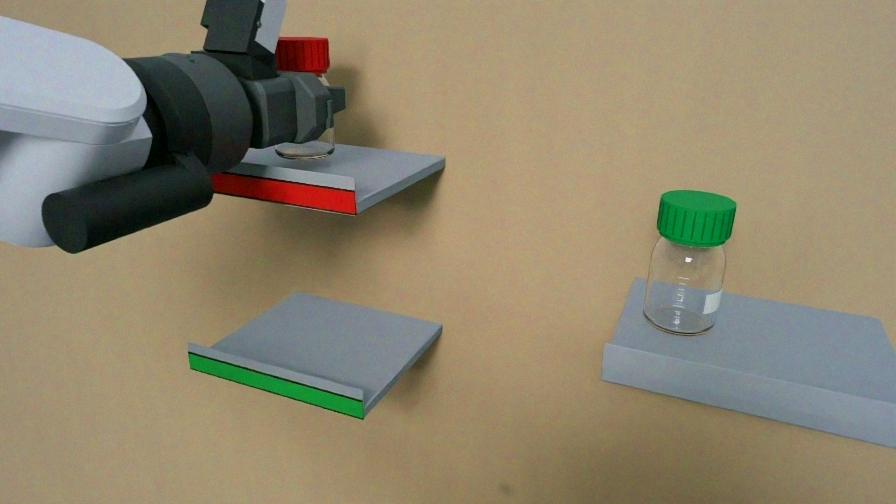

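move(target={"side": "left", "x": 0.335, "y": 0.387, "z": 1.399, "quat_wxyz": [0.5, 0.5, -0.5, -0.5]}, min_time_s=0.5)

move(target={"side": "left", "x": 0.335, "y": 0.387, "z": 1.396, "quat_wxyz": [0.5, 0.5, -0.5, -0.5]}, min_time_s=0.5)

move(target={"side": "left", "x": 0.335, "y": 0.387, "z": 1.393, "quat_wxyz": [0.5, 0.5, -0.5, -0.5]}, min_time_s=0.5, cameras=["head_camera"])

Scene clock: 208.27 s.
Joint torques (N m): left_arm=[-15.9 4.32 13.08 5.26 -0.91 1.7 0.59] | right_arm=[-11.92 -12.54 0.2 -2.09 -0.09 -1.83 -0.02]
External joint torques (N m): left_arm=[-0.67 -0.36 2.37 -0.25 -0.28 0.32 0.57] | right_arm=[1.68 -0.93 -0.19 0.2 0.01 0.18 -0.01]
Wrist force (N): left_arm=[0.7 -6.4 1.1] | right_arm=[3.0 4.2 0.0]
Wrist torque (N m): left_arm=[0.15 0.08 -0.15] | right_arm=[-0.22 0.07 -0.04]
Wrist force, peak (N): left_arm=[0.9 -6.7 1.2] | right_arm=[3.8 5.3 1.3]
move: done
base_odometry: x=+3.776 y=-0.482 heading=-0.054
lidar_m: 0.43 0.44 0.61 1.33 2.13 3.09 5.41 3.03 2.43 1.77 0.62 0.45
base_status: not commanded
joint_positions: torso_squat_rad=+0.350 torso_shift_rad=+0.000 torso_pitch_rad=+0.000 torso_yaw_rad=+0.000 left_shoulder_pitch_rad=+0.842 left_shoulder_roll_rad=+2.211 left_shoulder_yaw_rad=+0.731 left_elbow_rad=-1.804 left_forearm_roll_rad=-0.197 left_wrist_pitch_rad=+0.457 left_hand_roll_rad=+0.742 left_gripper_m=+0.055 right_shoulder_pitch_rad=-0.709 right_shoulder_roll_rad=-0.563 right_shoulder_yaw_rad=-0.818 right_elbow_rad=-2.327 right_forearm_roll_rad=-0.713 right_wrist_pitch_rad=+1.704 right_hand_roll_rad=+1.608 right_gripper_m=+0.100 head_pan_rad=+0.450 head_tilt_rad=+0.400
joint_status: all done
wheel_motors_off: 0
motor_effort: left_wheel=+3(3) right_wheel=-2(2)
chest: x=-0.2280 y=-0.0002 z=+1.2475 quat_wxyz=(+1.000, +0.000, +0.000, +0.000) (m; base frame)
left_hand: x=+0.3350 y=+0.3870 z=+1.3990 quat_wxyz=(+0.500, +0.500, -0.499, -0.500) (m; base frame)
left_hand_status: reached (checked arc, planned for 0.5 s): 0 mm and 0.1 deg off.
right_hand: x=+0.1804 y=-0.3899 z=+1.4350 quat_wxyz=(+0.500, -0.500, -0.500, +0.500) (m; base frame)
pictures: none

Scene clock: 209.10 s.
Joint torques (N m): left_arm=[-16.14 3.97 13.04 5.29 -0.96 1.81 0.47] | right_arm=[-12.49 -12.5 -0.27 -2.38 -0.12 -2.11 -0.12]
External joint torques (N m): left_arm=[-0.88 -0.53 2.33 -0.18 -0.32 0.41 0.46] | right_arm=[1.11 -0.89 -0.65 -0.09 -0.02 -0.1 -0.11]
Wrist force (N): left_arm=[0.8 -6.5 1.1] | right_arm=[2.5 4.6 1.1]
Wrist torque (N m): left_arm=[0.15 0.11 -0.15] | right_arm=[-0.24 0.01 -0.05]
Wrist force, peak (N): left_arm=[0.9 -6.7 1.1] | right_arm=[3.6 5.1 0.5]
move: done
base_odometry: x=+3.776 y=-0.482 heading=-0.054
lidar_m: 0.43 0.44 0.61 1.33 2.13 3.10 5.41 3.03 2.43 1.76 0.63 0.45
base_status: not commanded
joint_positions: torso_squat_rad=+0.350 torso_shift_rad=+0.000 torso_pitch_rad=+0.000 torso_yaw_rad=+0.000 left_shoulder_pitch_rad=+0.856 left_shoulder_roll_rad=+2.211 left_shoulder_yaw_rad=+0.737 left_elbow_rad=-1.807 left_forearm_roll_rad=-0.212 left_wrist_pitch_rad=+0.464 left_hand_roll_rad=+0.755 left_gripper_m=+0.055 right_shoulder_pitch_rad=-0.709 right_shoulder_roll_rad=-0.563 right_shoulder_yaw_rad=-0.818 right_elbow_rad=-2.327 right_forearm_roll_rad=-0.713 right_wrist_pitch_rad=+1.704 right_hand_roll_rad=+1.608 right_gripper_m=+0.100 head_pan_rad=+0.450 head_tilt_rad=+0.400
joint_status: all done
wheel_motors_off: 0
motor_effort: left_wheel=+3(3) right_wheel=-1(3)
chest: x=-0.2280 y=-0.0002 z=+1.2475 quat_wxyz=(+1.000, +0.000, +0.000, +0.000) (m; base frame)
left_hand: x=+0.3350 y=+0.3870 z=+1.3959 quat_wxyz=(+0.500, +0.500, -0.500, -0.500) (m; base frame)
left_hand_status: reached (checked arc, planned for 0.5 s): 0 mm and 0.0 deg off.
right_hand: x=+0.1804 y=-0.3899 z=+1.4350 quat_wxyz=(+0.500, -0.500, -0.500, +0.500) (m; base frame)
pictures: none

Scene clock: 209.93 s.
Joint torques (N m): left_arm=[-10.74 5.18 9.21 2.38 -0.46 0.31 0.53] | right_arm=[-12.96 -12.26 0.24 -1.95 -0.27 -1.93 0]
External joint torques (N m): left_arm=[4.53 0.83 -1.5 -3.06 0.17 -1.11 0.51] | right_arm=[0.65 -0.64 -0.14 0.35 -0.17 0.08 0.01]
Wrist force (N): left_arm=[-0.1 2.0 -0.8] | right_arm=[2.3 4.4 0.7]
Wrist torque (N m): left_arm=[0.18 0.09 -0.17] | right_arm=[-0.23 -0.06 -0.06]
Wrist force, peak (N): left_arm=[0.9 -6.7 1.2] | right_arm=[3.6 5.8 0.5]
move: done
base_odometry: x=+3.776 y=-0.482 heading=-0.054
lidar_m: 0.42 0.44 0.61 1.33 2.13 3.10 5.41 3.03 2.43 1.76 0.63 0.45
base_status: not commanded
joint_positions: torso_squat_rad=+0.350 torso_shift_rad=+0.000 torso_pitch_rad=+0.000 torso_yaw_rad=+0.000 left_shoulder_pitch_rad=+0.867 left_shoulder_roll_rad=+2.211 left_shoulder_yaw_rad=+0.743 left_elbow_rad=-1.809 left_forearm_roll_rad=-0.226 left_wrist_pitch_rad=+0.472 left_hand_roll_rad=+0.766 left_gripper_m=+0.055 right_shoulder_pitch_rad=-0.709 right_shoulder_roll_rad=-0.563 right_shoulder_yaw_rad=-0.818 right_elbow_rad=-2.327 right_forearm_roll_rad=-0.713 right_wrist_pitch_rad=+1.704 right_hand_roll_rad=+1.608 right_gripper_m=+0.100 head_pan_rad=+0.450 head_tilt_rad=+0.400
joint_status: all done
wheel_motors_off: 0
motor_effort: left_wheel=+3(3) right_wheel=-2(3)
chest: x=-0.2280 y=-0.0002 z=+1.2475 quat_wxyz=(+1.000, +0.000, +0.000, +0.000) (m; base frame)
left_hand: x=+0.3351 y=+0.3869 z=+1.3942 quat_wxyz=(+0.500, +0.501, -0.500, -0.500) (m; base frame)
left_hand_status: reached (checked arc, planned for 0.5 s): 1 mm and 0.1 deg off.
right_hand: x=+0.1804 y=-0.3899 z=+1.4350 quat_wxyz=(+0.500, -0.500, -0.500, +0.500) (m; base frame)
pictures: head_camera
camera_calibration:
head_camera: T_world_to_cam=[[0.410645, -0.911446, 0.0252333, 0.0524832], [-0.31378, -0.167247, -0.93465, 1.34671], [0.856104, 0.375891, -0.354672, 0.632921], [0, 0, 0, 1]] pos_world=[-0.140828, 0.0351583, 1.48186]

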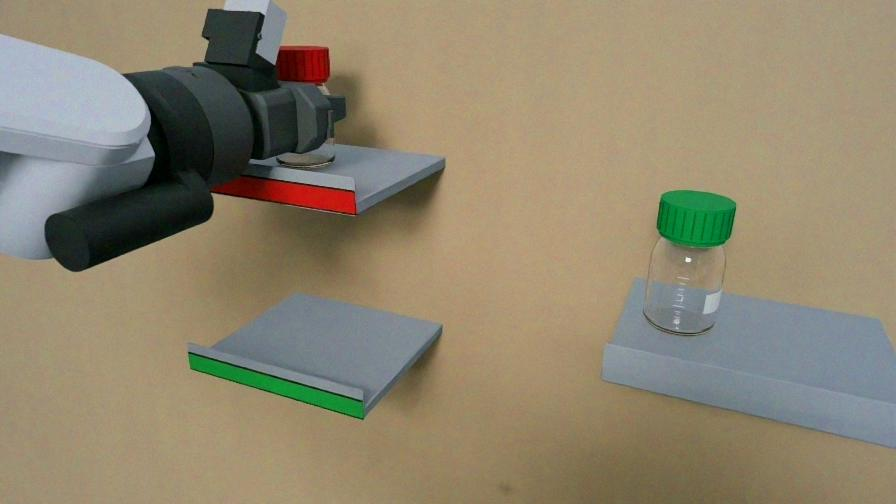

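move(joints={"left_gripper_m": 0.1})

move(target={"side": "left", "x": 0.26, "y": 0.387, "z": 1.4, "quat_wxyz": [0.5, 0.5, -0.5, -0.5]}, min_time_s=0.9, cameras=["head_camera"])

move(target={"side": "left", "x": 0.19, "y": 0.37, "z": 1.4, "quat_wxyz": [0.5, 0.5, -0.5, -0.5]}, min_time_s=0.9, cameras=["head_camera", "left_wrist_camera"])

Scene clock: 211.37 s.
Joint torques (N m): left_arm=[-15.31 5.01 9.53 4.76 -0.58 1.17 0.6] | right_arm=[-12.29 -13.14 0.1 -2.16 -0.16 -2.02 0.1]
External joint torques (N m): left_arm=[-0.03 0.68 -1.18 -0.67 0.06 -0.24 0.59] | right_arm=[1.32 -1.52 -0.29 0.14 -0.06 -0.01 0.11]
Wrist force (N): left_arm=[0.9 -4.9 1.2] | right_arm=[2.8 4.5 0.9]
Wrist torque (N m): left_arm=[0.15 0.11 -0.16] | right_arm=[-0.28 0.01 -0.05]
Wrist force, peak (N): left_arm=[1.0 -5.4 1.5] | right_arm=[3.8 5.4 0.7]
move: done
base_odometry: x=+3.776 y=-0.482 heading=-0.054
lidar_m: 0.43 0.45 0.62 1.32 2.13 3.09 5.41 3.03 2.42 1.77 0.63 0.45
base_status: not commanded
joint_positions: torso_squat_rad=+0.350 torso_shift_rad=+0.000 torso_pitch_rad=+0.000 torso_yaw_rad=+0.000 left_shoulder_pitch_rad=+0.868 left_shoulder_roll_rad=+2.211 left_shoulder_yaw_rad=+0.743 left_elbow_rad=-1.810 left_forearm_roll_rad=-0.226 left_wrist_pitch_rad=+0.471 left_hand_roll_rad=+0.766 left_gripper_m=+0.100 right_shoulder_pitch_rad=-0.709 right_shoulder_roll_rad=-0.563 right_shoulder_yaw_rad=-0.818 right_elbow_rad=-2.327 right_forearm_roll_rad=-0.713 right_wrist_pitch_rad=+1.704 right_hand_roll_rad=+1.608 right_gripper_m=+0.100 head_pan_rad=+0.450 head_tilt_rad=+0.400
joint_status: all done
wheel_motors_off: 0
motor_effort: left_wheel=+3(3) right_wheel=-2(3)
chest: x=-0.2280 y=-0.0002 z=+1.2475 quat_wxyz=(+1.000, +0.000, +0.000, +0.000) (m; base frame)
left_hand: x=+0.3350 y=+0.3868 z=+1.3936 quat_wxyz=(+0.500, +0.500, -0.500, -0.500) (m; base frame)
right_hand: x=+0.1804 y=-0.3899 z=+1.4350 quat_wxyz=(+0.500, -0.500, -0.500, +0.500) (m; base frame)
pictures: none

Scene clock: 212.70 s.
Joint torques (N m): left_arm=[-10.96 8.62 12.57 2.86 -1.09 0.44 0.39] | right_arm=[-12.15 -12.61 -0.29 -2.32 -0.16 -1.9 0.05]
External joint torques (N m): left_arm=[-0.38 0.44 1.13 -0.48 -0.2 0.03 0.38] | right_arm=[1.45 -1 -0.68 -0.03 -0.06 0.11 0.06]
Wrist force (N): left_arm=[1.0 -5.2 1.3] | right_arm=[2.9 4.4 1.0]
Wrist torque (N m): left_arm=[0.18 0.11 -0.01] | right_arm=[-0.25 0.04 -0.04]
Wrist force, peak (N): left_arm=[0.8 -5.8 1.1] | right_arm=[3.3 5.5 0.6]
move: done
base_odometry: x=+3.776 y=-0.482 heading=-0.054
lidar_m: 0.43 0.45 0.61 1.33 2.13 3.10 5.41 3.03 2.43 1.77 0.62 0.45
base_status: not commanded
joint_positions: torso_squat_rad=+0.350 torso_shift_rad=+0.000 torso_pitch_rad=+0.000 torso_yaw_rad=+0.000 left_shoulder_pitch_rad=+0.731 left_shoulder_roll_rad=+1.853 left_shoulder_yaw_rad=+0.795 left_elbow_rad=-2.118 left_forearm_roll_rad=+0.116 left_wrist_pitch_rad=+0.506 left_hand_roll_rad=+0.202 left_gripper_m=+0.100 right_shoulder_pitch_rad=-0.709 right_shoulder_roll_rad=-0.563 right_shoulder_yaw_rad=-0.818 right_elbow_rad=-2.327 right_forearm_roll_rad=-0.713 right_wrist_pitch_rad=+1.704 right_hand_roll_rad=+1.608 right_gripper_m=+0.100 head_pan_rad=+0.450 head_tilt_rad=+0.400
joint_status: all done
wheel_motors_off: 0
motor_effort: left_wheel=+3(3) right_wheel=-2(3)
chest: x=-0.2280 y=-0.0002 z=+1.2475 quat_wxyz=(+1.000, +0.000, +0.000, +0.000) (m; base frame)
left_hand: x=+0.2600 y=+0.3867 z=+1.3997 quat_wxyz=(+0.497, +0.501, -0.503, -0.498) (m; base frame)
left_hand_status: reached (checked arc, planned for 0.9 s): 0 mm and 0.5 deg off.
right_hand: x=+0.1804 y=-0.3899 z=+1.4350 quat_wxyz=(+0.500, -0.500, -0.500, +0.500) (m; base frame)
pictures: head_camera
camera_calibration:
head_camera: T_world_to_cam=[[0.410645, -0.911446, 0.0252333, 0.0525744], [-0.31378, -0.167247, -0.93465, 1.34672], [0.856104, 0.375891, -0.354672, 0.632883], [0, 0, 0, 1]] pos_world=[-0.140828, 0.0352583, 1.48186]

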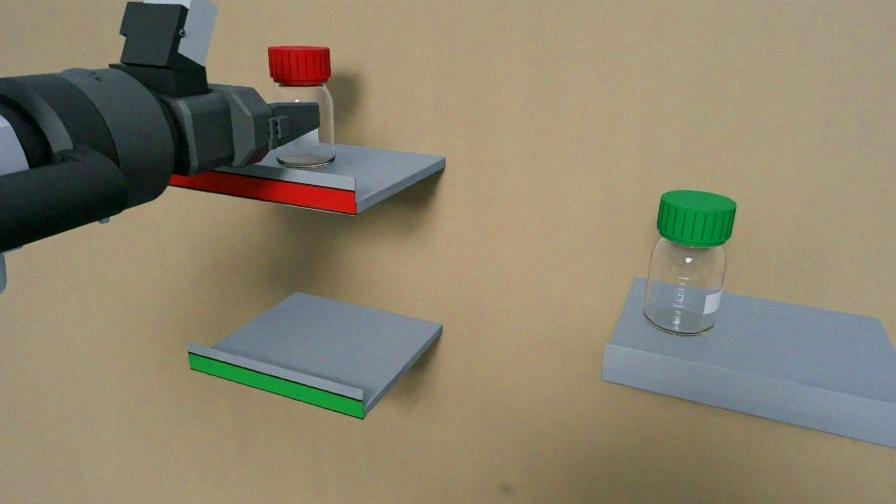

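Scene clock: 214.17 s.
Joint torques (N m): left_arm=[-6.36 8.9 10.98 2.33 -1.16 -0.51 0.42] | right_arm=[-12.11 -13.04 -0.27 -2.46 -0.05 -1.88 0.14]
External joint torques (N m): left_arm=[0.26 0.59 0.79 -0.2 -0.08 -0.17 0.4] | right_arm=[1.5 -1.42 -0.65 -0.16 0.05 0.13 0.15]
Wrist force (N): left_arm=[0.9 -4.6 1.0] | right_arm=[3.7 4.2 0.8]
Wrist torque (N m): left_arm=[0.14 0.12 -0.02] | right_arm=[-0.23 0.11 -0.03]
Wrist force, peak (N): left_arm=[0.8 -5.2 1.7] | right_arm=[3.8 5.3 1.1]
move: done
base_odometry: x=+3.776 y=-0.482 heading=-0.054
lidar_m: 0.43 0.44 0.61 1.33 2.14 3.10 5.41 3.03 2.42 1.77 0.63 0.44
base_status: not commanded
joint_positions: torso_squat_rad=+0.350 torso_shift_rad=+0.000 torso_pitch_rad=+0.000 torso_yaw_rad=+0.000 left_shoulder_pitch_rad=+0.776 left_shoulder_roll_rad=+1.575 left_shoulder_yaw_rad=+0.990 left_elbow_rad=-2.407 left_forearm_roll_rad=+0.392 left_wrist_pitch_rad=+0.629 left_hand_roll_rad=-0.164 left_gripper_m=+0.100 right_shoulder_pitch_rad=-0.709 right_shoulder_roll_rad=-0.563 right_shoulder_yaw_rad=-0.818 right_elbow_rad=-2.327 right_forearm_roll_rad=-0.713 right_wrist_pitch_rad=+1.704 right_hand_roll_rad=+1.608 right_gripper_m=+0.100 head_pan_rad=+0.450 head_tilt_rad=+0.400
joint_status: all done
wheel_motors_off: 0
motor_effort: left_wheel=+3(3) right_wheel=-3(3)
chest: x=-0.2280 y=-0.0002 z=+1.2475 quat_wxyz=(+1.000, +0.000, +0.000, +0.000) (m; base frame)
left_hand: x=+0.1900 y=+0.3694 z=+1.3999 quat_wxyz=(+0.498, +0.503, -0.503, -0.497) (m; base frame)
left_hand_status: reached (checked arc, planned for 0.9 s): 1 mm and 0.6 deg off.
right_hand: x=+0.1804 y=-0.3899 z=+1.4350 quat_wxyz=(+0.500, -0.500, -0.500, +0.500) (m; base frame)
pictures: head_camera, left_wrist_camera
camera_calibration:
head_camera: T_world_to_cam=[[0.410642, -0.911447, 0.0252331, 0.0524831], [-0.313701, -0.16721, -0.934683, 1.34677], [0.856134, 0.375904, -0.354585, 0.632796], [0, 0, 0, 1]] pos_world=[-0.140829, 0.0351582, 1.48186]
left_wrist_camera: T_world_to_cam=[[-0.0352909, -0.999366, -0.0047955, 0.38147], [-0.457325, 0.0204159, -0.889065, 1.35126], [0.888599, -0.0291828, -0.457755, 0.556991], [0, 0, 0, 1]] pos_world=[0.136485, 0.369895, 1.45815]

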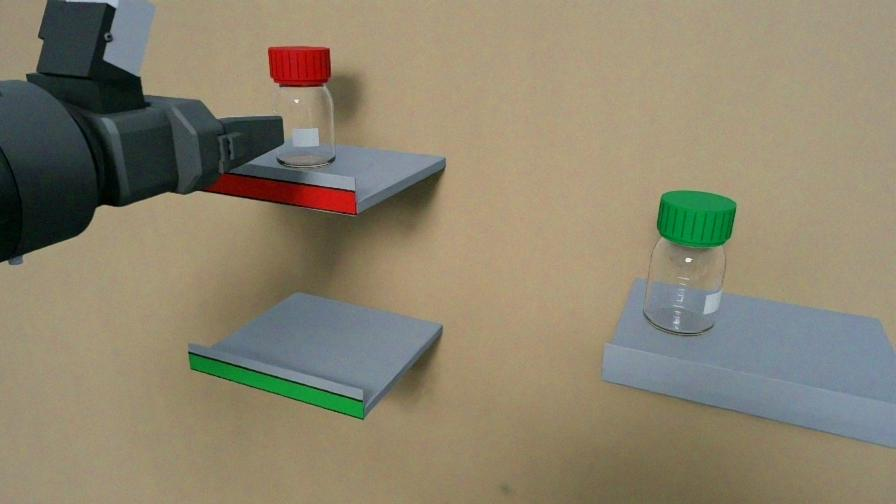

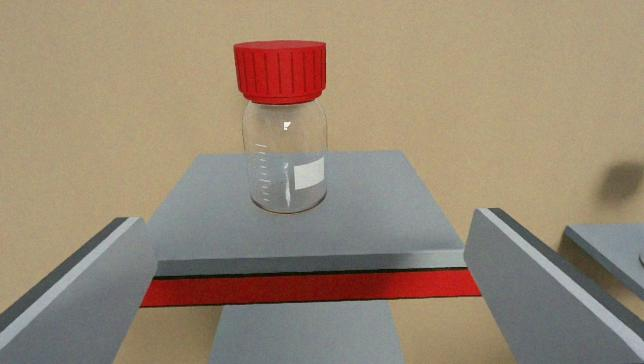

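move(base={"x_m_s": -0.2, "for_s": 0.6}, joints={"left_shoulder_pitch_rad": -0.361, "left_shoulder_roll_rad": 0.076, "left_shoulder_yaw_rad": -0.667, "left_elbow_rad": -2.527, "left_forearm_roll_rad": -0.716, "left_wrist_pitch_rad": 1.456, "left_hand_roll_rad": -1.097}, min_time_s=2.0, cameras=["head_camera", "left_wrist_camera"])

Scene clock: 217.33 s.
Joint torques (N m): left_arm=[-10.88 -2.71 1.27 -6.25 -0.78 -1.88 0.34] | right_arm=[-12.56 -12.52 -0.33 -2.13 -0.19 -1.92 -0.03]
External joint torques (N m): left_arm=[-0.08 0.51 -1.04 -0.19 0.13 -0.06 0.32] | right_arm=[1.05 -0.91 -0.72 0.17 -0.09 0.09 -0.02]
Wrist force (N): left_arm=[0.9 -5.0 1.3] | right_arm=[2.9 4.4 1.0]
Wrist torque (N m): left_arm=[0.17 0.10 -0.01] | right_arm=[-0.20 0.03 -0.04]
Wrist force, peak (N): left_arm=[0.3 -6.2 0.1] | right_arm=[3.0 5.8 1.2]
move: done
base_odometry: x=+3.656 y=-0.475 heading=-0.054
lidar_m: 0.55 0.57 0.78 1.34 2.08 3.00 5.29 2.94 2.42 2.25 0.80 0.57
base_status: done (sent for 0.6 of 0.6 s)
joint_positions: torso_squat_rad=+0.350 torso_shift_rad=+0.000 torso_pitch_rad=+0.000 torso_yaw_rad=+0.000 left_shoulder_pitch_rad=-0.361 left_shoulder_roll_rad=+0.076 left_shoulder_yaw_rad=-0.667 left_elbow_rad=-2.527 left_forearm_roll_rad=-0.716 left_wrist_pitch_rad=+1.456 left_hand_roll_rad=-1.097 left_gripper_m=+0.100 right_shoulder_pitch_rad=-0.709 right_shoulder_roll_rad=-0.563 right_shoulder_yaw_rad=-0.818 right_elbow_rad=-2.327 right_forearm_roll_rad=-0.713 right_wrist_pitch_rad=+1.704 right_hand_roll_rad=+1.608 right_gripper_m=+0.100 head_pan_rad=+0.450 head_tilt_rad=+0.400
joint_status: all done
wheel_motors_off: 0
motor_effort: left_wheel=-3(26) right_wheel=+5(25)
chest: x=-0.2281 y=-0.0002 z=+1.2475 quat_wxyz=(+1.000, +0.000, +0.000, +0.000) (m; base frame)
left_hand: x=+0.1693 y=+0.0794 z=+1.2901 quat_wxyz=(+0.499, +0.500, -0.501, -0.500) (m; base frame)
right_hand: x=+0.1803 y=-0.3899 z=+1.4351 quat_wxyz=(+0.500, -0.500, -0.500, +0.500) (m; base frame)
pictures: head_camera, left_wrist_camera
camera_calibration:
head_camera: T_world_to_cam=[[0.41062, -0.911456, 0.0252855, 0.0525352], [-0.313656, -0.167236, -0.934693, 1.34677], [0.85616, 0.375873, -0.354554, 0.632803], [0, 0, 0, 1]] pos_world=[-0.140929, 0.0352583, 1.48186]
left_wrist_camera: T_world_to_cam=[[-0.038652, -0.99924, -0.00501133, 0.0912858], [-0.465132, 0.0224301, -0.884957, 1.24594], [0.884397, -0.0318744, -0.465646, 0.527829], [0, 0, 0, 1]] pos_world=[0.116246, 0.080094, 1.34884]

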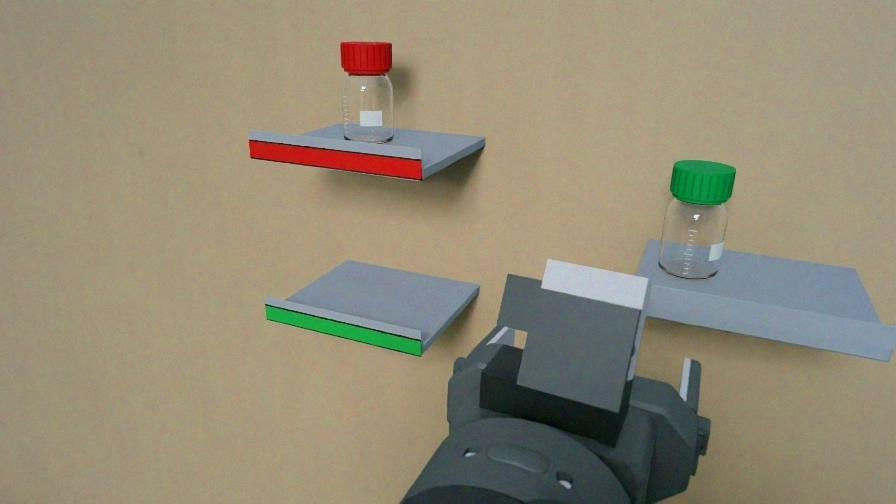

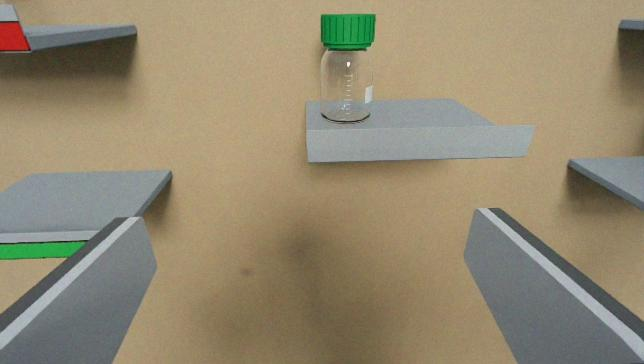

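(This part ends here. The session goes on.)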